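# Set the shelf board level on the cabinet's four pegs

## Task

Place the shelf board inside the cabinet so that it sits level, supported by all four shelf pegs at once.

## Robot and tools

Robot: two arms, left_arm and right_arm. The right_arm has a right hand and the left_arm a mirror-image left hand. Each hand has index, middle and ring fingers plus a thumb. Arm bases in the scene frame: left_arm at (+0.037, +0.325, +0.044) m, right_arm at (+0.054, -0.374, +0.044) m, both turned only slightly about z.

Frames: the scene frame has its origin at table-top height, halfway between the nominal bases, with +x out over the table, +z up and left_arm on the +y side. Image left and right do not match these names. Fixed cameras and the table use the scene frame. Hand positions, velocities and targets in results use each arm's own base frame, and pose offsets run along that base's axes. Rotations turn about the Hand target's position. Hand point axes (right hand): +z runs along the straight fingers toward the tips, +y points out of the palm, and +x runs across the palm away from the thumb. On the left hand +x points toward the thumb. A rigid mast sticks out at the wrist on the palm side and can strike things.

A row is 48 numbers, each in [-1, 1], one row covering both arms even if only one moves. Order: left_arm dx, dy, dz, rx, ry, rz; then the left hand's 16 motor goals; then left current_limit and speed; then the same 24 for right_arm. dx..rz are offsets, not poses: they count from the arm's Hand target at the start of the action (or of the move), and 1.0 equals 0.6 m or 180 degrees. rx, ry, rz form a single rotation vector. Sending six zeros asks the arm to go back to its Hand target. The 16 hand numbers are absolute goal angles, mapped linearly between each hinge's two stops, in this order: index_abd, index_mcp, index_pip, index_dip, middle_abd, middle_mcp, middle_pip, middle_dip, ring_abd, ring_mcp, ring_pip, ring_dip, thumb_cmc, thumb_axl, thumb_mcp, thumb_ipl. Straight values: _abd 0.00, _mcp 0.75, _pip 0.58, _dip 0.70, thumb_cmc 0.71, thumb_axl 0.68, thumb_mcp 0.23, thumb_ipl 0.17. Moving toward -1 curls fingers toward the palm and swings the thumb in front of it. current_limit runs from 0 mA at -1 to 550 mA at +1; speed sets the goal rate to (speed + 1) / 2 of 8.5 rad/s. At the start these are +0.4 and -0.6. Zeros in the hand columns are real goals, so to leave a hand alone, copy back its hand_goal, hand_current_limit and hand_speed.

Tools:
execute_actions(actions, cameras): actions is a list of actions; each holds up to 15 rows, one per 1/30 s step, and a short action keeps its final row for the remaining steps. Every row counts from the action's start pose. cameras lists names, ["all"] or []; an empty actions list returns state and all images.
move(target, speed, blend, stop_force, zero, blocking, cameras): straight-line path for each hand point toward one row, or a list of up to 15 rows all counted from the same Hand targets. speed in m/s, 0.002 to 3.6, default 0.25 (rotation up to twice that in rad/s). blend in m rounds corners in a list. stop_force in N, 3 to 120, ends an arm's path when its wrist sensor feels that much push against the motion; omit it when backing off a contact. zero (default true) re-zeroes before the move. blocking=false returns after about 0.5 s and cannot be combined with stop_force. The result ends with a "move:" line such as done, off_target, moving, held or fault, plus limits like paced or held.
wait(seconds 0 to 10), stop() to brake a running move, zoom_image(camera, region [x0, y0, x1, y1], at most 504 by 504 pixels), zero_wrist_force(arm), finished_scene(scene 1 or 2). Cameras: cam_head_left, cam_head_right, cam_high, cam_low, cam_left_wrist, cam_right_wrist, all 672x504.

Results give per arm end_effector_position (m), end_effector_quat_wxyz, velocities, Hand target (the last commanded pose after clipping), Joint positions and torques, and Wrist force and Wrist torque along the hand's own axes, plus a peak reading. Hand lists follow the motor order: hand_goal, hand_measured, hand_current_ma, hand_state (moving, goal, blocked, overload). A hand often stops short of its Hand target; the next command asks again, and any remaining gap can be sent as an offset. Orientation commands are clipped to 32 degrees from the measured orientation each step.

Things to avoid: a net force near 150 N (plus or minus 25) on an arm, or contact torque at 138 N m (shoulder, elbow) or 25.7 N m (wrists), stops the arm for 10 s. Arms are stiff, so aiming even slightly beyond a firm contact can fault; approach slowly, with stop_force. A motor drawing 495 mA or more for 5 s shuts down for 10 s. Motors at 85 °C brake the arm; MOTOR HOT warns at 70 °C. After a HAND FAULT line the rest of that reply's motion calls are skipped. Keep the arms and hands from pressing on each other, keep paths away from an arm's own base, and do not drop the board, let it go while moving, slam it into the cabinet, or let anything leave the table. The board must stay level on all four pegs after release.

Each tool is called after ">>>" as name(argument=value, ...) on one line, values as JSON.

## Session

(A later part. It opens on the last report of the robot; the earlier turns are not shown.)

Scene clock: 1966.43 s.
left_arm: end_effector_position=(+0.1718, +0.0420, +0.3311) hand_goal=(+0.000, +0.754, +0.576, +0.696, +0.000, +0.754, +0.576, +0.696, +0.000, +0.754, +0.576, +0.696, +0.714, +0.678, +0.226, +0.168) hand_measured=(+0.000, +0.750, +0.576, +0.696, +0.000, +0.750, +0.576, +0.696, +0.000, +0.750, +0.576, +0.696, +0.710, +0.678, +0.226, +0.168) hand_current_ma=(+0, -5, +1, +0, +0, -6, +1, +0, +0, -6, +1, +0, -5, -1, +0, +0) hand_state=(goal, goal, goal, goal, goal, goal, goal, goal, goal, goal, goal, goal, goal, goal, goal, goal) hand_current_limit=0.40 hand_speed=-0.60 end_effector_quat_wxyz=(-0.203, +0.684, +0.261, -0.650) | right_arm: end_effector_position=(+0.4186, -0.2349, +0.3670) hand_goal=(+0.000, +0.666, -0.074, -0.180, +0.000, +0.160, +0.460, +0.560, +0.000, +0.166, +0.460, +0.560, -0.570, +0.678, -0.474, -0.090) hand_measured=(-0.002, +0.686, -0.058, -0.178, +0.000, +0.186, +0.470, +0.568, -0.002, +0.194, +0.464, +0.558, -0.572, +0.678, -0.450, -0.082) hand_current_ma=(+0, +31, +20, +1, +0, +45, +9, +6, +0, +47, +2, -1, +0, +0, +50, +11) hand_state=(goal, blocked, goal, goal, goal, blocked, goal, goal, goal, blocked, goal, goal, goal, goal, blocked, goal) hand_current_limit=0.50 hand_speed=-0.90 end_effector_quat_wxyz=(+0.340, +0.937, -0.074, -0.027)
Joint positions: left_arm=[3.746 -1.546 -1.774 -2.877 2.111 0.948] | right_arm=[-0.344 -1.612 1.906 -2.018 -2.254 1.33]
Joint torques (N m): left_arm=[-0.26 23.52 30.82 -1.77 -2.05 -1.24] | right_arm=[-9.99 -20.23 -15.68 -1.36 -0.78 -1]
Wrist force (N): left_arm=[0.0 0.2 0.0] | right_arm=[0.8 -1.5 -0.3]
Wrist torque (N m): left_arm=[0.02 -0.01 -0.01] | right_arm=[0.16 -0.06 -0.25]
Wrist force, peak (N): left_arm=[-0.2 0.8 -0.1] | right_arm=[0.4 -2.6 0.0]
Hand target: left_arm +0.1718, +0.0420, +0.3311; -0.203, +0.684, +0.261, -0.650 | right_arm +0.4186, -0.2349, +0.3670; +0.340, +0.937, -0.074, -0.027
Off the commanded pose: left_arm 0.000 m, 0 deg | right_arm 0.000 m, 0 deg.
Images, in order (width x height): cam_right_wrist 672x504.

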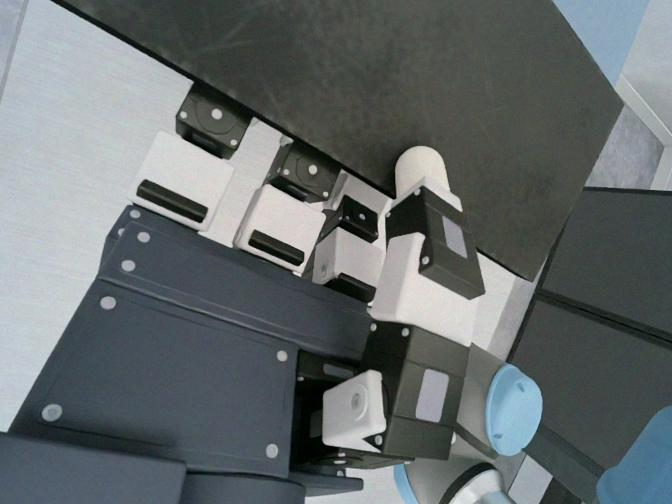

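Excellent. Now the index.

>>> execute_actions(actions=[[[0,0,0,0,0,0,0,0.754,0.576,0.696,0,0.754,0.576,0.696,0,0.754,0.576,0.696,0.714,0.678,0.226,0.168,0.4,-0.6,0,0,0,0,0,0,0,0.566,0.032,-0.032,0,0.16,0.46,0.56,0,0.165,0.46,0.56,-0.571,0.678,-0.475,-0.09,0.5,-0.9]],[[0,0,0,0,0,0,0,0.754,0.576,0.696,0,0.754,0.576,0.696,0,0.754,0.576,0.696,0.714,0.678,0.226,0.168,0.4,-0.6,0,0,0,0,0,0,0,0.467,0.139,0.116,0,0.16,0.46,0.56,0,0.165,0.46,0.56,-0.571,0.678,-0.475,-0.09,0.5,-0.9]],[[0,0,0,0,0,0,0,0.754,0.576,0.696,0,0.754,0.576,0.696,0,0.754,0.576,0.696,0.714,0.678,0.226,0.168,0.4,-0.6,0,0,0,0,0,0,0,0.368,0.246,0.264,0,0.16,0.46,0.56,0,0.165,0.46,0.56,-0.571,0.678,-0.475,-0.09,0.5,-0.9]],[[0,0,0,0,0,0,0,0.754,0.576,0.696,0,0.754,0.576,0.696,0,0.754,0.576,0.696,0.714,0.678,0.226,0.168,0.4,-0.6,0,0,0,0,0,0,0,0.269,0.353,0.412,0,0.16,0.46,0.56,0,0.165,0.46,0.56,-0.571,0.678,-0.475,-0.09,0.5,-0.9]],[[0,0,0,0,0,0,0,0.754,0.576,0.696,0,0.754,0.576,0.696,0,0.754,0.576,0.696,0.714,0.678,0.226,0.168,0.4,-0.6,0,0,0,0,0,0,0,0.165,0.46,0.56,0,0.16,0.46,0.56,0,0.165,0.46,0.56,-0.571,0.678,-0.475,-0.09,0.5,-0.9]]], cameras=["cam_right_wrist"])

Scene clock: 1975.13 s.
left_arm: end_effector_position=(+0.1718, +0.0420, +0.3311) hand_goal=(+0.000, +0.754, +0.576, +0.696, +0.000, +0.754, +0.576, +0.696, +0.000, +0.754, +0.576, +0.696, +0.714, +0.678, +0.226, +0.168) hand_measured=(+0.000, +0.750, +0.576, +0.696, +0.000, +0.750, +0.576, +0.696, +0.000, +0.750, +0.576, +0.696, +0.710, +0.678, +0.226, +0.168) hand_current_ma=(+0, -5, +1, +0, +0, -6, +1, +0, +0, -6, +1, +0, -5, -1, +0, +0) hand_state=(goal, goal, goal, goal, goal, goal, goal, goal, goal, goal, goal, goal, goal, goal, goal, goal) hand_current_limit=0.40 hand_speed=-0.60 end_effector_quat_wxyz=(-0.203, +0.684, +0.261, -0.650) | right_arm: end_effector_position=(+0.4186, -0.2349, +0.3670) hand_goal=(+0.000, +0.166, +0.460, +0.560, +0.000, +0.160, +0.460, +0.560, +0.000, +0.166, +0.460, +0.560, -0.570, +0.678, -0.474, -0.090) hand_measured=(-0.002, +0.194, +0.464, +0.558, +0.000, +0.188, +0.470, +0.564, -0.002, +0.194, +0.464, +0.558, -0.572, +0.678, -0.452, -0.082) hand_current_ma=(+0, +48, +3, +0, +0, +49, +9, +3, +0, +47, +2, +0, +0, +0, +47, +11) hand_state=(goal, blocked, goal, goal, goal, blocked, goal, goal, goal, blocked, goal, goal, goal, goal, blocked, goal) hand_current_limit=0.50 hand_speed=-0.90 end_effector_quat_wxyz=(+0.340, +0.937, -0.074, -0.027)
Joint positions: left_arm=[3.746 -1.546 -1.774 -2.877 2.111 0.948] | right_arm=[-0.344 -1.612 1.906 -2.018 -2.254 1.33]
Joint torques (N m): left_arm=[0.48 23.72 30.14 -1.76 -2.09 -1.11] | right_arm=[-7.08 -22.92 -16.73 -1.29 -0.82 -0.35]
Wrist force (N): left_arm=[0.0 0.5 0.2] | right_arm=[0.6 -1.4 -0.8]
Wrist torque (N m): left_arm=[0.06 -0.01 -0.01] | right_arm=[0.16 -0.06 -0.29]
Wrist force, peak (N): left_arm=[-0.2 0.6 0.3] | right_arm=[0.7 -1.9 -1.1]
Hand target: left_arm +0.1718, +0.0420, +0.3311; -0.203, +0.684, +0.261, -0.650 | right_arm +0.4186, -0.2349, +0.3670; +0.340, +0.937, -0.074, -0.027
Off the commanded pose: left_arm 0.000 m, 0 deg | right_arm 0.000 m, 0 deg.
Images, in order (width x height): cam_right_wrist 672x504.

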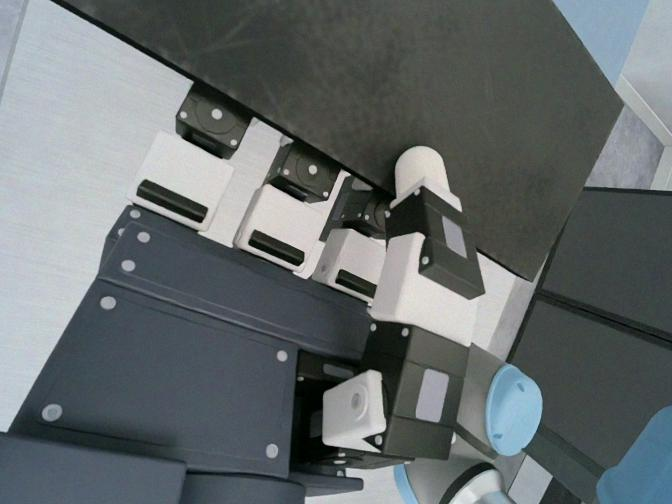

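>>> execute_actions(actions=[[[0,0,0,0,0,0,0,0.754,0.576,0.696,0,0.754,0.576,0.696,0,0.754,0.576,0.696,0.714,0.678,0.226,0.168,0.4,-0.6,0,0,0,0,0,0,0,0.13,0.45,0.54,0,0.13,0.45,0.54,0,0.13,0.45,0.54,-0.571,0.678,-0.54,-0.12,0.5,-0.93]],[[0,0,0,0,0,0,0,0.754,0.576,0.696,0,0.754,0.576,0.696,0,0.754,0.576,0.696,0.714,0.678,0.226,0.168,0.4,-0.6,0,0,0,0,0,0,0,0.10,0.43,0.52,0,0.10,0.43,0.52,0,0.10,0.43,0.52,-0.571,0.678,-0.6,-0.14,0.5,-0.93]]])

>>> move(target=[0,0,0,0,0,0,0,0.754,0.576,0.696,0,0.754,0.576,0.696,0,0.754,0.576,0.696,0.714,0.678,0.226,0.168,0.4,-0.6,0,0,0.01,0,0,0,0,0.10,0.43,0.52,0,0.10,0.43,0.52,0,0.10,0.43,0.52,-0.571,0.678,-0.6,-0.14,0.5,-0.93], speed=0.02, cameras=["cam_right_wrist","cam_low","cam_head_right"])

>>> zoom_image(camera="cam_head_right", region=[540, 160, 672, 350])

>>> zoom_image(camera="cam_low", region=[330, 160, 470, 290])

Scene clock: 1984.17 s.
left_arm: end_effector_position=(+0.1718, +0.0420, +0.3311) hand_goal=(+0.000, +0.754, +0.576, +0.696, +0.000, +0.754, +0.576, +0.696, +0.000, +0.754, +0.576, +0.696, +0.714, +0.678, +0.226, +0.168) hand_measured=(+0.000, +0.750, +0.576, +0.696, +0.000, +0.750, +0.576, +0.696, +0.000, +0.750, +0.576, +0.696, +0.710, +0.678, +0.226, +0.168) hand_current_ma=(+0, -5, +1, +0, +0, -6, +1, +0, +0, -6, +1, +0, -5, -1, +0, +0) hand_state=(goal, goal, goal, goal, goal, goal, goal, goal, goal, goal, goal, goal, goal, goal, goal, goal) hand_current_limit=0.40 hand_speed=-0.60 end_effector_quat_wxyz=(-0.203, +0.684, +0.261, -0.650) | right_arm: end_effector_position=(+0.4186, -0.2349, +0.3670) hand_goal=(+0.000, +0.100, +0.430, +0.520, +0.000, +0.100, +0.430, +0.520, +0.000, +0.100, +0.430, +0.520, -0.570, +0.678, -0.600, -0.140) hand_measured=(-0.002, +0.192, +0.464, +0.538, +0.000, +0.188, +0.466, +0.540, -0.002, +0.184, +0.464, +0.546, -0.570, +0.678, -0.458, -0.086) hand_current_ma=(+0, +270, +60, +24, +0, +257, +62, +26, +0, +236, +56, +41, +0, +0, +413, +179) hand_state=(goal, blocked, blocked, goal, goal, blocked, blocked, goal, goal, blocked, blocked, blocked, goal, goal, blocked, blocked) hand_current_limit=0.50 hand_speed=-0.93 end_effector_quat_wxyz=(+0.340, +0.937, -0.074, -0.027)
Joint positions: left_arm=[3.746 -1.546 -1.774 -2.877 2.111 0.948] | right_arm=[-0.344 -1.612 1.906 -2.018 -2.254 1.33]
Joint torques (N m): left_arm=[0.43 23.81 30.5 -1.75 -2.15 -1.37] | right_arm=[-6.06 -24.82 -17.25 -1.15 -0.73 0.1]
Wrist force (N): left_arm=[-0.1 0.6 0.1] | right_arm=[0.4 -2.9 0.8]
Wrist torque (N m): left_arm=[0.05 0.01 -0.04] | right_arm=[0.27 -0.10 -0.29]
Wrist force, peak (N): left_arm=[-0.3 0.6 0.1] | right_arm=[0.6 -3.0 1.1]
Hand target: left_arm +0.1718, +0.0420, +0.3311; -0.203, +0.684, +0.261, -0.650 | right_arm +0.4186, -0.2349, +0.3670; +0.340, +0.937, -0.074, -0.027
Off the commanded pose: left_arm 0.000 m, 0 deg | right_arm 0.000 m, 0 deg.

Scene clock: 1984.90 s.
left_arm: end_effector_position=(+0.1718, +0.0420, +0.3311) hand_goal=(+0.000, +0.754, +0.576, +0.696, +0.000, +0.754, +0.576, +0.696, +0.000, +0.754, +0.576, +0.696, +0.714, +0.678, +0.226, +0.168) hand_measured=(+0.000, +0.750, +0.576, +0.696, +0.000, +0.750, +0.576, +0.696, +0.000, +0.750, +0.576, +0.696, +0.710, +0.678, +0.226, +0.168) hand_current_ma=(+0, -5, +1, +0, +0, -6, +1, +0, +0, -6, +1, +0, -5, -1, +0, +0) hand_state=(goal, goal, goal, goal, goal, goal, goal, goal, goal, goal, goal, goal, goal, goal, goal, goal) hand_current_limit=0.40 hand_speed=-0.60 end_effector_quat_wxyz=(-0.203, +0.684, +0.261, -0.650) | right_arm: end_effector_position=(+0.4186, -0.2349, +0.3731) hand_goal=(+0.000, +0.100, +0.430, +0.520, +0.000, +0.100, +0.430, +0.520, +0.000, +0.100, +0.430, +0.520, -0.570, +0.678, -0.600, -0.140) hand_measured=(-0.002, +0.192, +0.464, +0.538, +0.000, +0.188, +0.466, +0.540, -0.002, +0.182, +0.464, +0.546, -0.570, +0.678, -0.458, -0.086) hand_current_ma=(+0, +270, +60, +24, +0, +257, +62, +26, +0, +235, +56, +41, +0, +0, +412, +179) hand_state=(goal, blocked, blocked, goal, goal, blocked, blocked, goal, goal, blocked, blocked, blocked, goal, goal, blocked, blocked) hand_current_limit=0.50 hand_speed=-0.93 end_effector_quat_wxyz=(+0.340, +0.937, -0.074, -0.027)
Joint positions: left_arm=[3.746 -1.546 -1.774 -2.877 2.111 0.948] | right_arm=[-0.344 -1.616 1.894 -2.001 -2.254 1.33]
Joint torques (N m): left_arm=[0.51 23.46 30.85 -1.72 -2.02 -1.2] | right_arm=[-5.84 -24.01 -21.91 -4.02 -0.97 -0.68]
Wrist force (N): left_arm=[-0.1 0.4 -0.1] | right_arm=[0.3 -3.3 0.6]
Wrist torque (N m): left_arm=[0.06 0.01 -0.03] | right_arm=[0.23 -0.06 -0.31]
Wrist force, peak (N): left_arm=[-0.1 0.6 0.2] | right_arm=[0.3 -3.3 0.6]
Hand target: left_arm +0.1718, +0.0420, +0.3311; -0.203, +0.684, +0.261, -0.650 | right_arm +0.4186, -0.2349, +0.3730; +0.340, +0.937, -0.074, -0.027
Off the commanded pose: left_arm 0.000 m, 0 deg | right_arm 0.000 m, 0 deg.
move: done
Images, in order (width x height): cam_head_right 672x504, cam_low 672x504, cam_right_wrist 672x504.

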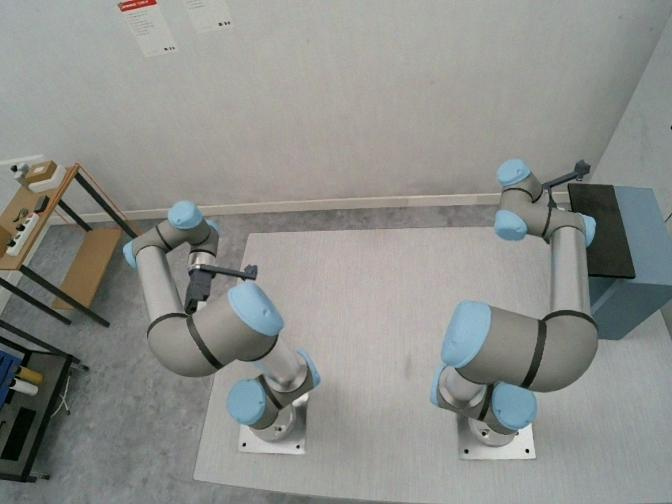

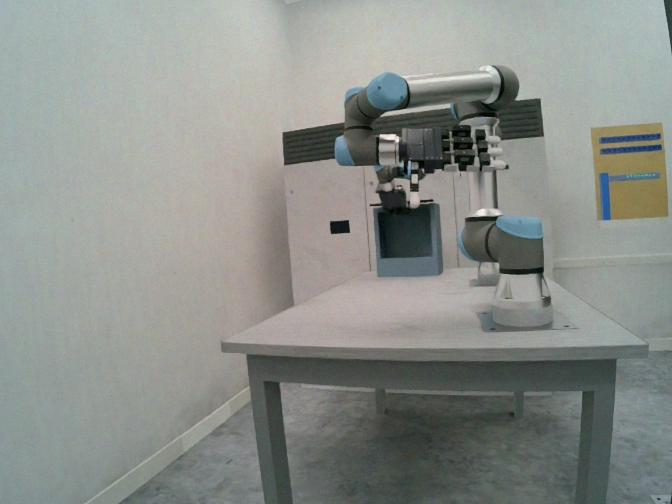

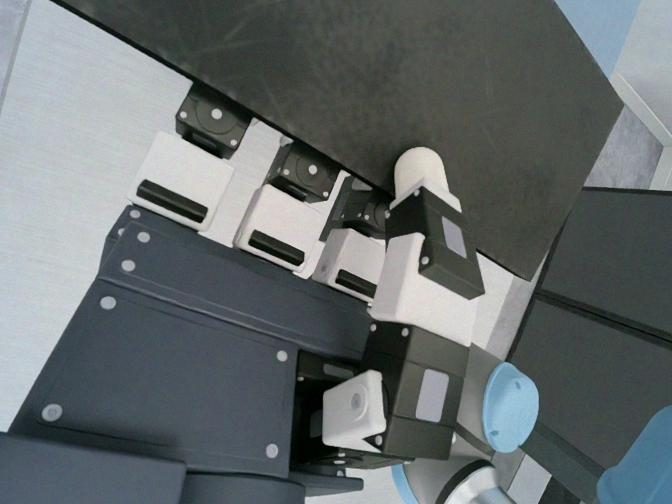

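Scaled by 2.653 from the camera's 672x504 image, which has a finer 960x720 frame.

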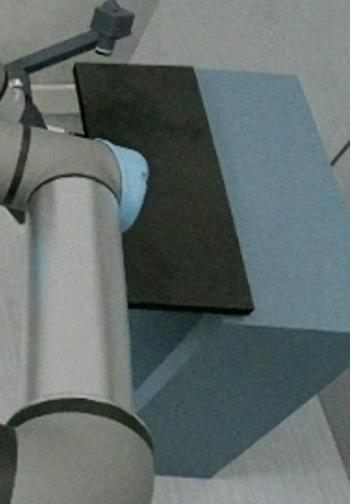

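Scaled by 3.600 from the camera's 672x504 image, which has a finer 960x720 frame.

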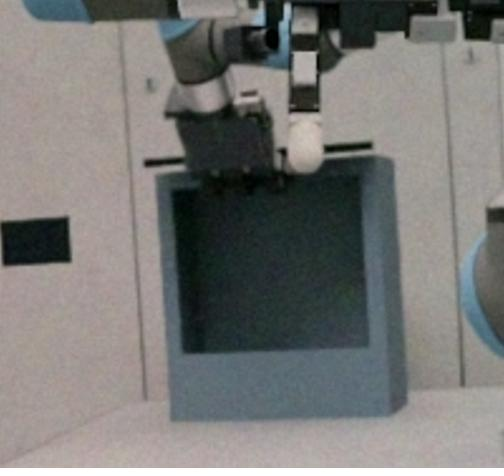

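>>> zoom_image(camera="cam_right_wrist", region=[420, 60, 672, 310])

Scaled by 2.000 from the camera's 672x504 image, which has a finer 960x720 frame.

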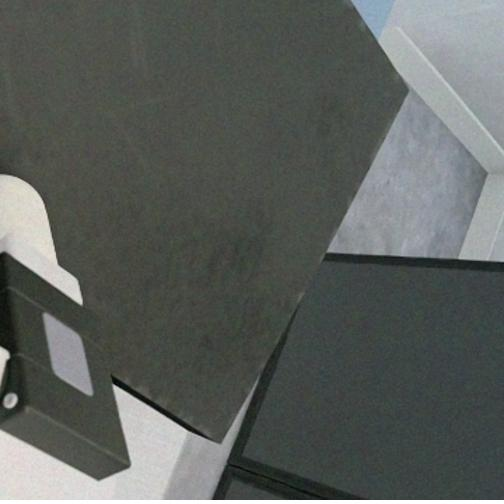

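>>> move(target=[0,0,0,0,0,0,0,0.754,0.576,0.696,0,0.754,0.576,0.696,0,0.754,0.576,0.696,0.714,0.678,0.226,0.168,0.4,-0.6,0.0197,0.1235,0.005,0,0,0,0,0.10,0.43,0.52,0,0.10,0.43,0.52,0,0.10,0.43,0.52,-0.571,0.678,-0.6,-0.14,0.5,-0.93], speed=0.05, cameras=["cam_right_wrist"])

>>> move(target=[0,0,0,0,0,0,0,0.754,0.576,0.696,0,0.754,0.576,0.696,0,0.754,0.576,0.696,0.714,0.678,0.226,0.168,0.4,-0.6,0,0,-0.2933,0,0,0,0,0.10,0.43,0.52,0,0.10,0.43,0.52,0,0.10,0.43,0.52,-0.571,0.678,-0.6,-0.14,0.5,-0.93], speed=0.06, cameras=["cam_right_wrist","cam_low","cam_high","cam_head_right"])

>>> zoom_image(camera="cam_low", region=[330, 160, 470, 290])

>>> zoom_image(camera="cam_high", region=[20, 0, 230, 220])

Scene clock: 2027.03 s.
left_arm: end_effector_position=(+0.1718, +0.0420, +0.3311) hand_goal=(+0.000, +0.754, +0.576, +0.696, +0.000, +0.754, +0.576, +0.696, +0.000, +0.754, +0.576, +0.696, +0.714, +0.678, +0.226, +0.168) hand_measured=(+0.000, +0.750, +0.576, +0.696, +0.000, +0.750, +0.576, +0.696, +0.000, +0.750, +0.576, +0.696, +0.710, +0.678, +0.226, +0.168) hand_current_ma=(+0, -5, +1, +0, +0, -6, +1, +0, +0, -6, +1, +0, -5, -1, +0, +0) hand_state=(goal, goal, goal, goal, goal, goal, goal, goal, goal, goal, goal, goal, goal, goal, goal, goal) hand_current_limit=0.40 hand_speed=-0.60 end_effector_quat_wxyz=(-0.203, +0.684, +0.261, -0.650) | right_arm: end_effector_position=(+0.4305, -0.1607, +0.3761) hand_goal=(+0.000, +0.100, +0.430, +0.520, +0.000, +0.100, +0.430, +0.520, +0.000, +0.100, +0.430, +0.520, -0.570, +0.678, -0.600, -0.140) hand_measured=(-0.002, +0.192, +0.464, +0.538, +0.000, +0.188, +0.466, +0.540, -0.002, +0.182, +0.464, +0.546, -0.570, +0.678, -0.458, -0.086) hand_current_ma=(+0, +270, +60, +24, +0, +257, +62, +26, +0, +235, +56, +41, +0, +0, +412, +179) hand_state=(goal, blocked, blocked, goal, goal, blocked, blocked, goal, goal, blocked, blocked, blocked, goal, goal, blocked, blocked) hand_current_limit=0.50 hand_speed=-0.93 end_effector_quat_wxyz=(+0.340, +0.937, -0.074, -0.027)
Joint positions: left_arm=[3.746 -1.546 -1.774 -2.877 2.111 0.948] | right_arm=[-0.183 -1.596 1.833 -1.827 -2.268 1.539]
Joint torques (N m): left_arm=[0.21 23.61 30.31 -1.75 -2.06 -1.29] | right_arm=[-12.1 -27.61 -16.02 -4.36 -3.83 -2.08]
Wrist force (N): left_arm=[-0.3 0.2 -0.2] | right_arm=[0.1 -2.7 0.3]
Wrist torque (N m): left_arm=[0.04 0.01 -0.04] | right_arm=[0.31 0.02 -0.25]
Wrist force, peak (N): left_arm=[-0.2 0.5 0.5] | right_arm=[0.5 -3.5 0.8]
Hand target: left_arm +0.1718, +0.0420, +0.3311; -0.203, +0.684, +0.261, -0.650 | right_arm +0.4304, -0.1608, +0.3760; +0.340, +0.937, -0.074, -0.027
Off the commanded pose: left_arm 0.000 m, 0 deg | right_arm 0.000 m, 0 deg.
move: done
Images, in order (width x height): cam_right_wrist 672x504.

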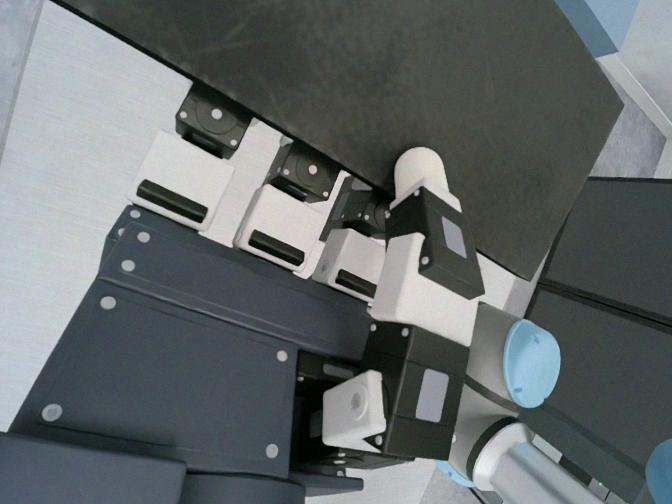

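Scene clock: 2030.30 s.
left_arm: end_effector_position=(+0.1718, +0.0420, +0.3311) hand_goal=(+0.000, +0.754, +0.576, +0.696, +0.000, +0.754, +0.576, +0.696, +0.000, +0.754, +0.576, +0.696, +0.714, +0.678, +0.226, +0.168) hand_measured=(+0.000, +0.750, +0.576, +0.696, +0.000, +0.750, +0.576, +0.696, +0.000, +0.750, +0.576, +0.696, +0.710, +0.678, +0.226, +0.168) hand_current_ma=(+0, -5, +1, +0, +0, -6, +1, +0, +0, -6, +1, +0, -5, -1, +0, +0) hand_state=(goal, goal, goal, goal, goal, goal, goal, goal, goal, goal, goal, goal, goal, goal, goal, goal) hand_current_limit=0.40 hand_speed=-0.60 end_effector_quat_wxyz=(-0.203, +0.684, +0.261, -0.650) | right_arm: end_effector_position=(+0.4303, -0.1607, +0.1999) hand_goal=(+0.000, +0.100, +0.430, +0.520, +0.000, +0.100, +0.430, +0.520, +0.000, +0.100, +0.430, +0.520, -0.570, +0.678, -0.600, -0.140) hand_measured=(-0.002, +0.192, +0.464, +0.538, +0.000, +0.188, +0.466, +0.540, -0.002, +0.182, +0.464, +0.546, -0.570, +0.678, -0.458, -0.086) hand_current_ma=(+0, +270, +59, +24, +0, +255, +62, +26, +0, +231, +56, +41, +0, +0, +413, +179) hand_state=(goal, blocked, blocked, goal, goal, blocked, blocked, goal, goal, blocked, blocked, blocked, goal, goal, blocked, blocked) hand_current_limit=0.50 hand_speed=-0.93 end_effector_quat_wxyz=(+0.340, +0.937, -0.074, -0.028)
Joint positions: left_arm=[3.746 -1.546 -1.774 -2.877 2.111 0.948] | right_arm=[-0.183 -1.387 2.115 -2.318 -2.267 1.539]
Joint torques (N m): left_arm=[0.75 23.83 30.3 -1.73 -2.02 -1.16] | right_arm=[-13.33 -35.2 -30.56 -0.35 -2.39 -1.71]
Wrist force (N): left_arm=[0.0 0.4 0.0] | right_arm=[0.2 -2.3 0.3]
Wrist torque (N m): left_arm=[0.05 -0.01 -0.02] | right_arm=[0.37 0.00 -0.24]
Wrist force, peak (N): left_arm=[0.0 0.5 0.4] | right_arm=[0.3 -3.4 0.8]
Hand target: left_arm +0.1718, +0.0420, +0.3311; -0.203, +0.684, +0.261, -0.650 | right_arm +0.4304, -0.1608, +0.2001; +0.340, +0.937, -0.074, -0.027
Off the commanded pose: left_arm 0.000 m, 0 deg | right_arm 0.000 m, 0 deg.
move: done
Images, in order (width x height): cam_head_right 672x504, cam_high 672x504, cam_low 672x504, cam_right_wrist 672x504.

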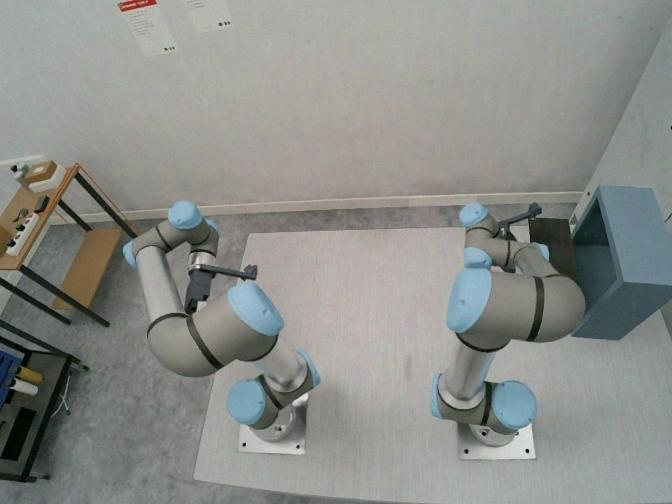

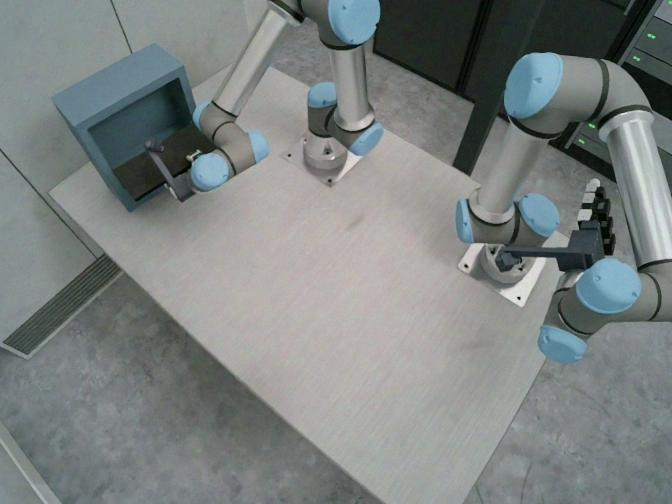

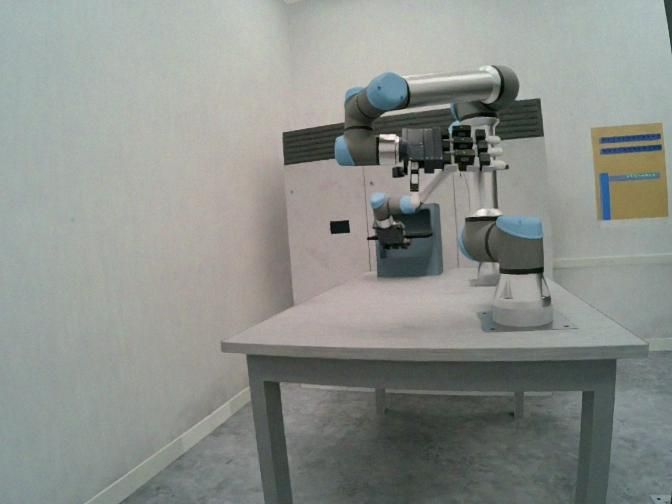

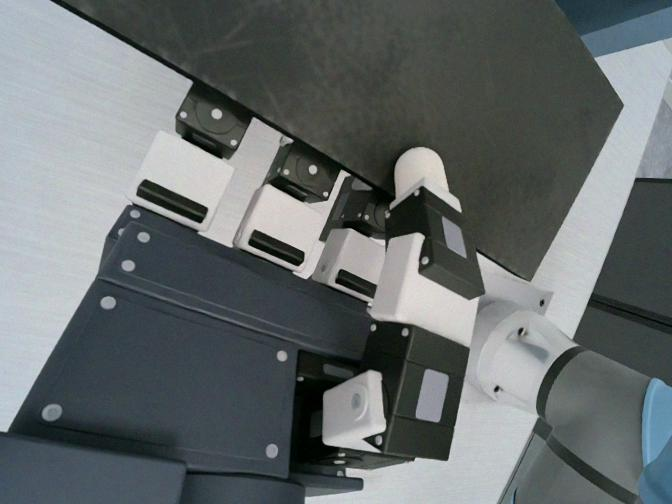

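Scaled by 3.600 from the camera's 672x504 image, which has a finer 960x720 frame.

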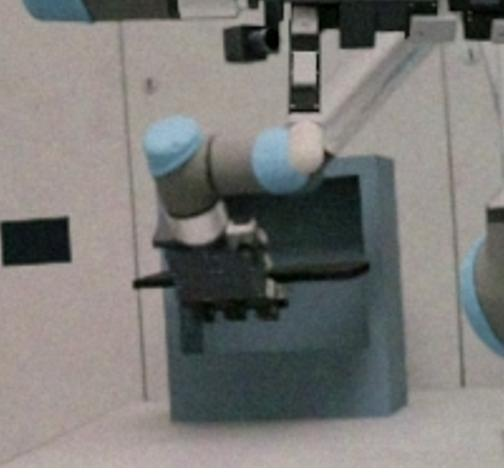

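Scaled by 2.291 from the camera's 672x504 image, which has a finer 960x720 frame.

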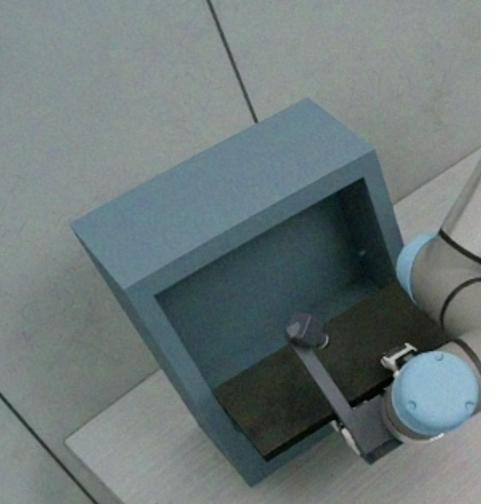

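>>> move(target=[0,0,0,0,0,0,0,0.754,0.576,0.696,0,0.754,0.576,0.696,0,0.754,0.576,0.696,0.714,0.678,0.226,0.168,0.4,-0.6,0.0247,-0.0037,-0.0302,0.0244,0.1537,0,0,0.10,0.43,0.52,0,0.10,0.43,0.52,0,0.10,0.43,0.52,-0.571,0.678,-0.6,-0.14,0.5,-0.93], speed=0.1, cameras=["cam_right_wrist","cam_low","cam_high","cam_head_right"])

>>> zoom_image(camera="cam_low", region=[330, 160, 470, 290])

>>> zoom_image(camera="cam_high", region=[20, 0, 230, 220])

Scene clock: 2059.33 s.
left_arm: end_effector_position=(+0.1718, +0.0420, +0.3311) hand_goal=(+0.000, +0.754, +0.576, +0.696, +0.000, +0.754, +0.576, +0.696, +0.000, +0.754, +0.576, +0.696, +0.714, +0.678, +0.226, +0.168) hand_measured=(+0.000, +0.750, +0.576, +0.696, +0.000, +0.750, +0.576, +0.696, +0.000, +0.750, +0.576, +0.696, +0.710, +0.678, +0.226, +0.168) hand_current_ma=(+0, -5, +1, +0, +0, -6, +1, +0, +0, -6, +1, +0, -5, -1, +0, +0) hand_state=(goal, goal, goal, goal, goal, goal, goal, goal, goal, goal, goal, goal, goal, goal, goal, goal) hand_current_limit=0.40 hand_speed=-0.60 end_effector_quat_wxyz=(-0.203, +0.684, +0.261, -0.650) | right_arm: end_effector_position=(+0.4453, -0.1630, +0.1819) hand_goal=(+0.000, +0.100, +0.430, +0.520, +0.000, +0.100, +0.430, +0.520, +0.000, +0.100, +0.430, +0.520, -0.570, +0.678, -0.600, -0.140) hand_measured=(-0.004, +0.192, +0.464, +0.538, -0.004, +0.186, +0.466, +0.538, -0.004, +0.182, +0.464, +0.544, -0.570, +0.678, -0.458, -0.086) hand_current_ma=(-2, +270, +56, +22, -2, +251, +61, +24, -2, +227, +56, +34, +0, +0, +412, +179) hand_state=(goal, blocked, blocked, goal, goal, blocked, blocked, goal, goal, blocked, blocked, blocked, goal, goal, blocked, blocked) hand_current_limit=0.50 hand_speed=-0.93 end_effector_quat_wxyz=(+0.312, +0.915, +0.010, -0.253)
Joint positions: left_arm=[3.746 -1.546 -1.774 -2.877 2.111 0.948] | right_arm=[-0.179 -1.233 1.891 -1.754 -2.278 1.546]
Joint torques (N m): left_arm=[0.39 23.83 31.24 -1.85 -2.06 -1.28] | right_arm=[11.9 -41.47 -9.33 -2.86 -2.58 1.64]
Wrist force (N): left_arm=[-0.1 0.5 0.2] | right_arm=[2.0 -2.4 1.1]
Wrist torque (N m): left_arm=[0.05 0.01 -0.03] | right_arm=[0.22 -0.07 -0.29]
Wrist force, peak (N): left_arm=[0.4 0.7 0.1] | right_arm=[2.3 -2.7 1.1]
Hand target: left_arm +0.1718, +0.0420, +0.3311; -0.203, +0.684, +0.261, -0.650 | right_arm +0.4452, -0.1630, +0.1819; +0.312, +0.915, +0.010, -0.253
Off the commanded pose: left_arm 0.000 m, 0 deg | right_arm 0.000 m, 0 deg.
move: done
Images, in order (width x height): cam_head_right 672x504, cam_high 672x504, cam_low 672x504, cam_right_wrist 672x504.

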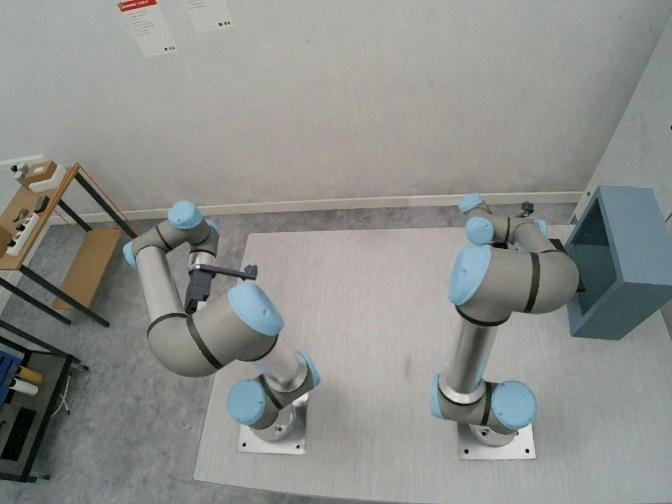

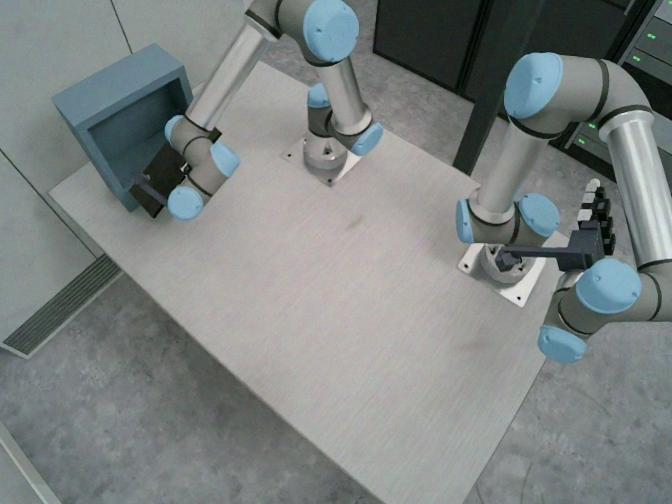

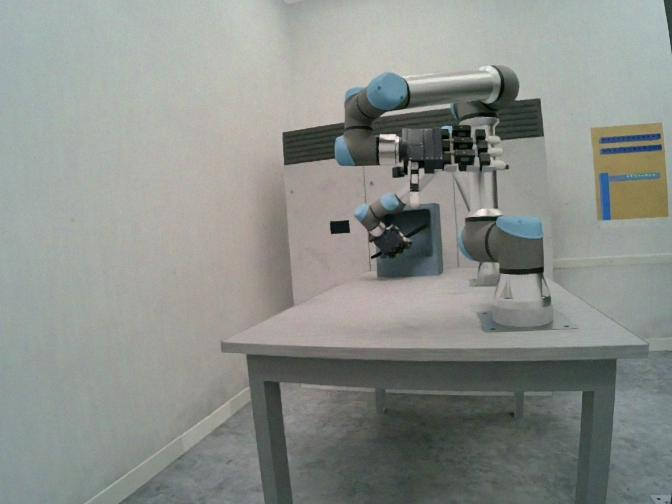

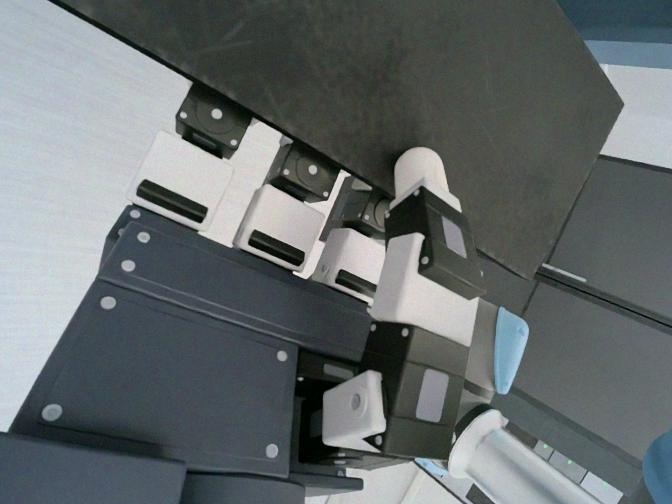

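Scaled by 3.600 from the camera's 672x504 image, which has a finer 960x720 frame.

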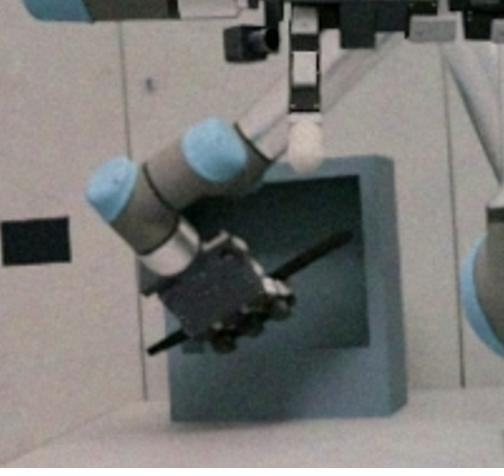

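Scaled by 2.291 from the camera's 672x504 image, which has a finer 960x720 frame.

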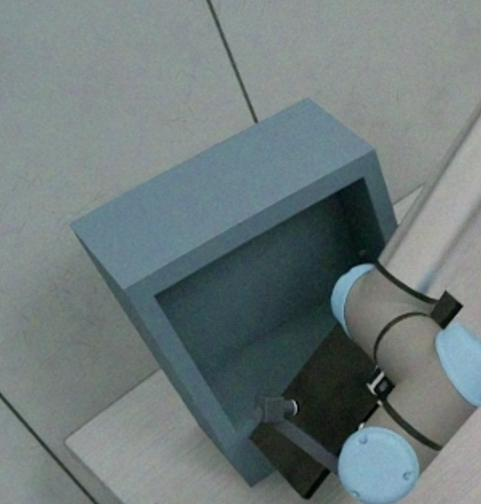

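>>> move(target=[0,0,0,0,0,0,0,0.754,0.576,0.696,0,0.754,0.576,0.696,0,0.754,0.576,0.696,0.714,0.678,0.226,0.168,0.4,-0.6,-0.0157,-0.0988,0,0,0,0,0,0.10,0.43,0.52,0,0.10,0.43,0.52,0,0.10,0.43,0.52,-0.571,0.678,-0.6,-0.14,0.5,-0.93], speed=0.05, cameras=["cam_low","cam_high"])

>>> zoom_image(camera="cam_low", region=[330, 160, 470, 290])

>>> zoom_image(camera="cam_high", region=[20, 0, 230, 220])

Scene clock: 2066.27 s.
left_arm: end_effector_position=(+0.1718, +0.0420, +0.3311) hand_goal=(+0.000, +0.754, +0.576, +0.696, +0.000, +0.754, +0.576, +0.696, +0.000, +0.754, +0.576, +0.696, +0.714, +0.678, +0.226, +0.168) hand_measured=(+0.000, +0.750, +0.576, +0.696, +0.000, +0.750, +0.576, +0.696, +0.000, +0.750, +0.576, +0.696, +0.710, +0.678, +0.226, +0.168) hand_current_ma=(+0, -5, +1, +0, +0, -6, +1, +0, +0, -6, +1, +0, -5, -1, +0, +0) hand_state=(goal, goal, goal, goal, goal, goal, goal, goal, goal, goal, goal, goal, goal, goal, goal, goal) hand_current_limit=0.40 hand_speed=-0.60 end_effector_quat_wxyz=(-0.203, +0.684, +0.261, -0.650) | right_arm: end_effector_position=(+0.4357, -0.2224, +0.1819) hand_goal=(+0.000, +0.100, +0.430, +0.520, +0.000, +0.100, +0.430, +0.520, +0.000, +0.100, +0.430, +0.520, -0.570, +0.678, -0.600, -0.140) hand_measured=(-0.006, +0.192, +0.462, +0.536, -0.006, +0.186, +0.464, +0.538, -0.006, +0.180, +0.464, +0.542, -0.570, +0.678, -0.458, -0.086) hand_current_ma=(-3, +270, +53, +20, -4, +251, +57, +23, -4, +224, +56, +33, +0, +0, +413, +179) hand_state=(goal, blocked, blocked, goal, goal, blocked, blocked, goal, goal, blocked, blocked, blocked, goal, goal, blocked, blocked) hand_current_limit=0.50 hand_speed=-0.93 end_effector_quat_wxyz=(+0.312, +0.915, +0.010, -0.254) end_effector_velocity=(+0.000, +0.002, +0.000) end_effector_angular_velocity=(-0.001, +0.000, -0.002)
Joint positions: left_arm=[3.746 -1.546 -1.774 -2.877 2.111 0.948] | right_arm=[-0.292 -1.248 1.939 -1.879 -2.325 1.409]
Joint velocities: left_arm=[within noise] | right_arm=[0.004 0 0 0.004 0.002 0.007]
Joint torques (N m): left_arm=[0.53 22.65 30.97 -1.81 -2 -1.23] | right_arm=[12.13 -38.22 -26.32 0.14 -0.55 2.59]
Wrist force (N): left_arm=[-0.1 0.5 0.1] | right_arm=[1.6 -2.7 1.3]
Wrist torque (N m): left_arm=[0.06 0.01 -0.03] | right_arm=[0.17 0.00 -0.32]
Wrist force, peak (N): left_arm=[-0.2 0.6 0.2] | right_arm=[1.8 -3.3 0.6]
Hand target: left_arm +0.1718, +0.0420, +0.3311; -0.203, +0.684, +0.261, -0.650 | right_arm +0.4358, -0.2223, +0.1819; +0.312, +0.915, +0.010, -0.253
Off the commanded pose: left_arm 0.000 m, 0 deg | right_arm 0.000 m, 0 deg.
move: done
Images, in order (width x height): cam_high 672x504, cam_low 672x504.

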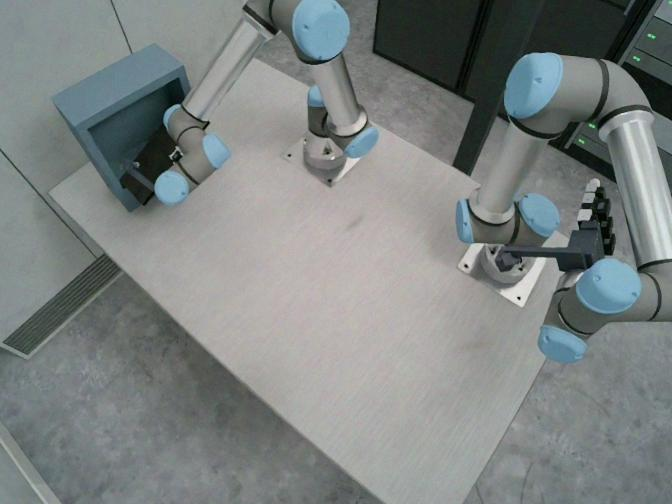

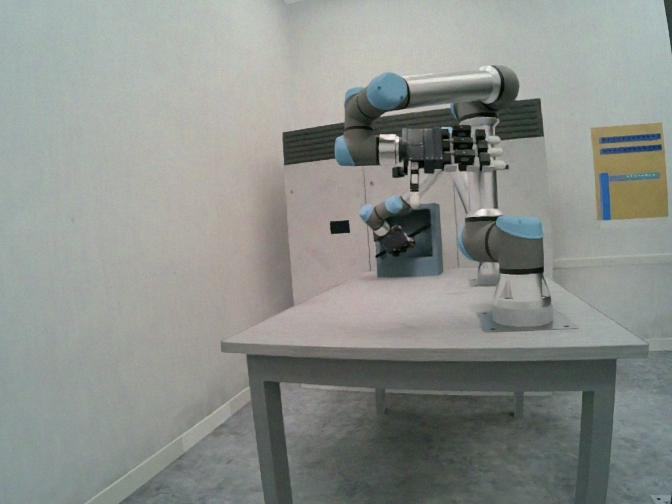

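Scaled by 3.600 from the camera's 672x504 image, which has a finer 960x720 frame.

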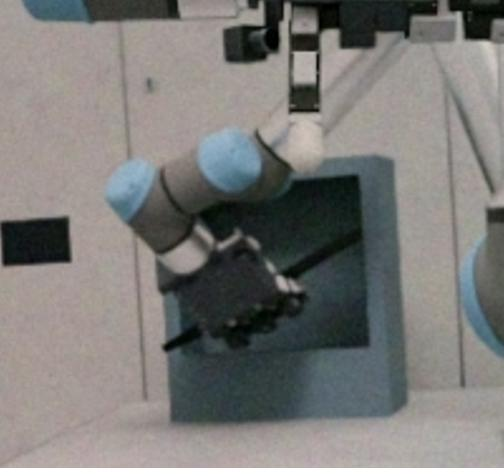

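Scaled by 2.291 from the camera's 672x504 image, which has a finer 960x720 frame.

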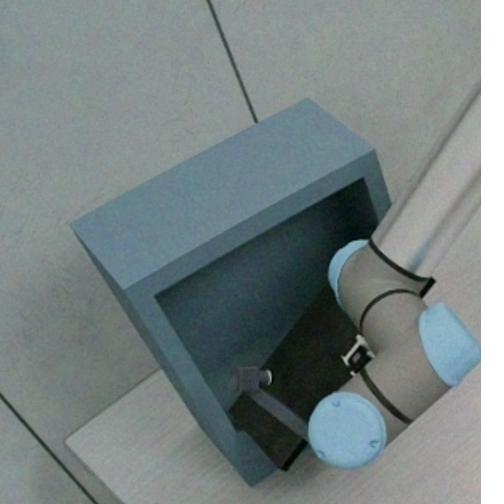

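>>> move(target=[0,0,0,0,0,0,0,0.754,0.576,0.696,0,0.754,0.576,0.696,0,0.754,0.576,0.696,0.714,0.678,0.226,0.168,0.4,-0.6,-0.0092,-0.0576,0,0,0,0,0,0.10,0.43,0.52,0,0.10,0.43,0.52,0,0.10,0.43,0.52,-0.571,0.678,-0.6,-0.14,0.5,-0.93], speed=0.015, stop_force=4, cameras=["cam_low","cam_high","cam_right_wrist"])

>>> zoom_image(camera="cam_low", region=[330, 160, 470, 290])

>>> zoom_image(camera="cam_high", region=[20, 0, 230, 220])

Scene clock: 2075.10 s.
left_arm: end_effector_position=(+0.1718, +0.0420, +0.3311) hand_goal=(+0.000, +0.754, +0.576, +0.696, +0.000, +0.754, +0.576, +0.696, +0.000, +0.754, +0.576, +0.696, +0.714, +0.678, +0.226, +0.168) hand_measured=(+0.000, +0.750, +0.576, +0.696, +0.000, +0.750, +0.576, +0.696, +0.000, +0.750, +0.576, +0.696, +0.710, +0.678, +0.226, +0.168) hand_current_ma=(+0, -5, +1, +0, +0, -6, +1, +0, +0, -6, +1, +0, -5, -1, +0, +0) hand_state=(goal, goal, goal, goal, goal, goal, goal, goal, goal, goal, goal, goal, goal, goal, goal, goal) hand_current_limit=0.40 hand_speed=-0.60 end_effector_quat_wxyz=(-0.203, +0.684, +0.261, -0.650) | right_arm: end_effector_position=(+0.4303, -0.2568, +0.1819) hand_goal=(+0.000, +0.100, +0.430, +0.520, +0.000, +0.100, +0.430, +0.520, +0.000, +0.100, +0.430, +0.520, -0.570, +0.678, -0.600, -0.140) hand_measured=(-0.008, +0.190, +0.460, +0.534, -0.010, +0.186, +0.460, +0.534, -0.010, +0.180, +0.462, +0.540, -0.572, +0.674, -0.458, -0.086) hand_current_ma=(-5, +261, +49, +17, -9, +247, +49, +17, -8, +220, +52, +26, -1, -3, +412, +179) hand_state=(goal, blocked, blocked, goal, goal, blocked, blocked, goal, goal, blocked, blocked, goal, goal, goal, blocked, blocked) hand_current_limit=0.50 hand_speed=-0.93 end_effector_quat_wxyz=(+0.312, +0.915, +0.010, -0.253)
Joint positions: left_arm=[3.746 -1.546 -1.774 -2.877 2.111 0.948] | right_arm=[-0.357 -1.249 1.958 -1.957 -2.347 1.325]
Joint torques (N m): left_arm=[0.36 23.13 30.43 -1.69 -2.06 -1.18] | right_arm=[13.28 -26.3 -24.81 0.07 -0.78 2.28]
Wrist force (N): left_arm=[-0.1 0.4 0.0] | right_arm=[2.6 -2.4 0.6]
Wrist torque (N m): left_arm=[0.05 0.01 -0.03] | right_arm=[0.17 -0.06 -0.31]
Wrist force, peak (N): left_arm=[0.0 0.8 -0.1] | right_arm=[3.2 -2.6 0.3]
Hand target: left_arm +0.1718, +0.0420, +0.3311; -0.203, +0.684, +0.261, -0.650 | right_arm +0.4303, -0.2568, +0.1819; +0.312, +0.915, +0.010, -0.253
Off the commanded pose: left_arm 0.000 m, 0 deg | right_arm 0.000 m, 0 deg.
move: done
Images, in order (width x height): cam_high 672x504, cam_low 672x504, cam_right_wrist 672x504.

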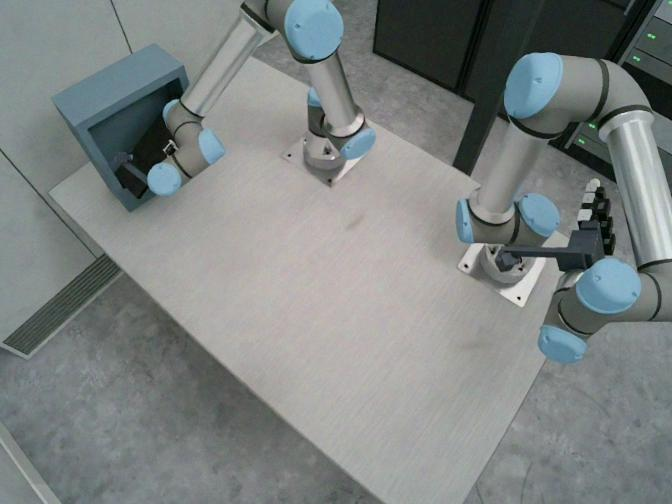

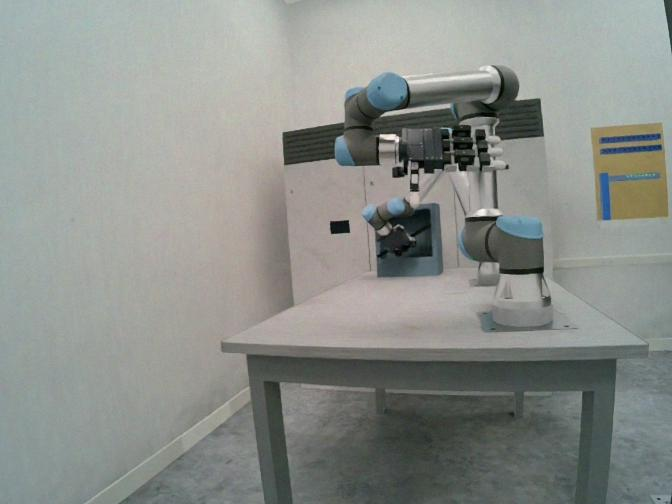

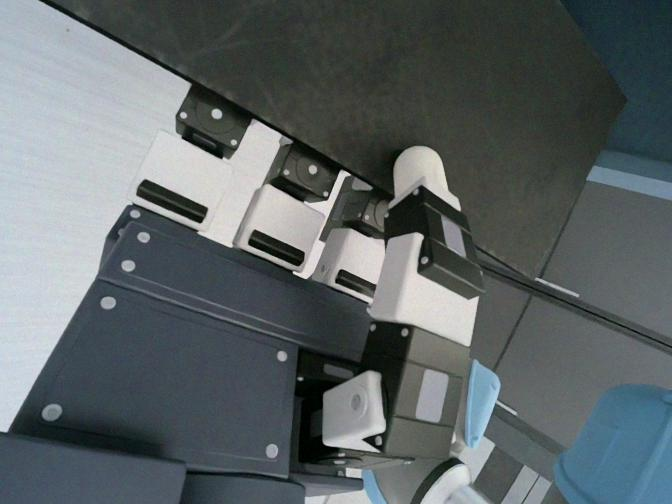

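Scaled by 3.600 from the camera's 672x504 image, which has a finer 960x720 frame.

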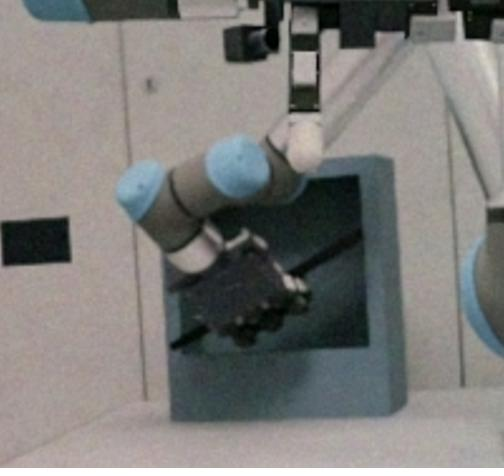

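Scaled by 2.291 from the camera's 672x504 image, which has a finer 960x720 frame.

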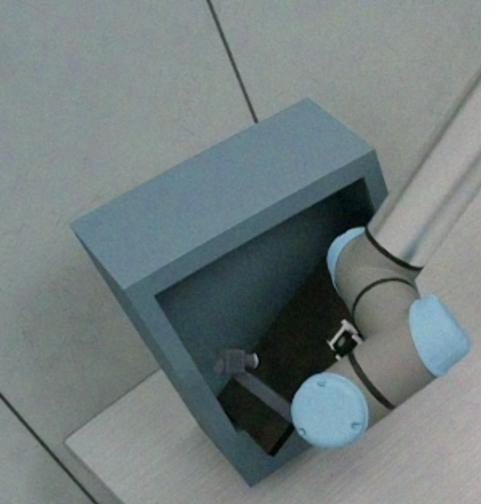

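>>> move(target=[0,0,0,0,0,0,0,0.754,0.576,0.696,0,0.754,0.576,0.696,0,0.754,0.576,0.696,0.714,0.678,0.226,0.168,0.4,-0.6,0.0082,-0.0013,0,0,0,0,0,0.10,0.43,0.52,0,0.10,0.43,0.52,0,0.10,0.43,0.52,-0.571,0.678,-0.6,-0.14,0.5,-0.93], speed=0.01, stop_force=4, cameras=["cam_right_wrist"])

Scene clock: 2080.97 s.
left_arm: end_effector_position=(+0.1718, +0.0420, +0.3311) hand_goal=(+0.000, +0.754, +0.576, +0.696, +0.000, +0.754, +0.576, +0.696, +0.000, +0.754, +0.576, +0.696, +0.714, +0.678, +0.226, +0.168) hand_measured=(+0.000, +0.750, +0.576, +0.696, +0.000, +0.750, +0.576, +0.696, +0.000, +0.750, +0.576, +0.696, +0.710, +0.678, +0.226, +0.168) hand_current_ma=(+0, -5, +1, +0, +0, -6, +1, +0, +0, -6, +1, +0, -5, -1, +0, +0) hand_state=(goal, goal, goal, goal, goal, goal, goal, goal, goal, goal, goal, goal, goal, goal, goal, goal) hand_current_limit=0.40 hand_speed=-0.60 end_effector_quat_wxyz=(-0.203, +0.684, +0.261, -0.650) | right_arm: end_effector_position=(+0.4352, -0.2576, +0.1819) hand_goal=(+0.000, +0.100, +0.430, +0.520, +0.000, +0.100, +0.430, +0.520, +0.000, +0.100, +0.430, +0.520, -0.570, +0.678, -0.600, -0.140) hand_measured=(-0.008, +0.190, +0.460, +0.534, -0.010, +0.186, +0.460, +0.534, -0.010, +0.178, +0.462, +0.540, -0.572, +0.674, -0.458, -0.086) hand_current_ma=(-5, +261, +49, +17, -9, +247, +49, +17, -8, +215, +52, +26, -1, -3, +412, +179) hand_state=(goal, blocked, blocked, goal, goal, blocked, blocked, goal, goal, blocked, blocked, goal, goal, goal, blocked, blocked) hand_current_limit=0.50 hand_speed=-0.93 end_effector_quat_wxyz=(+0.312, +0.915, +0.010, -0.253)
Joint positions: left_arm=[3.746 -1.546 -1.774 -2.877 2.111 0.948] | right_arm=[-0.355 -1.239 1.943 -1.95 -2.347 1.327]
Joint torques (N m): left_arm=[-0.23 24 30.32 -1.88 -2.17 -1.21] | right_arm=[4.46 -41.31 -9.45 -4.05 -1.29 -0.16]
Wrist force (N): left_arm=[-0.1 0.3 0.2] | right_arm=[1.8 -2.5 1.1]
Wrist torque (N m): left_arm=[0.01 0.01 -0.03] | right_arm=[0.23 -0.08 -0.30]
Wrist force, peak (N): left_arm=[0.0 0.7 -0.1] | right_arm=[3.1 -2.6 0.6]
Hand target: left_arm +0.1718, +0.0420, +0.3311; -0.203, +0.684, +0.261, -0.650 | right_arm +0.4352, -0.2576, +0.1819; +0.312, +0.915, +0.010, -0.253
Off the commanded pose: left_arm 0.000 m, 0 deg | right_arm 0.000 m, 0 deg.
move: done
Images, in order (width x height): cam_right_wrist 672x504.

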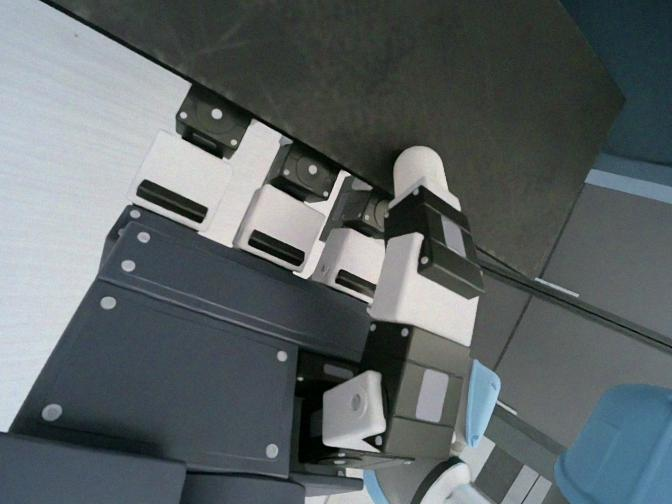

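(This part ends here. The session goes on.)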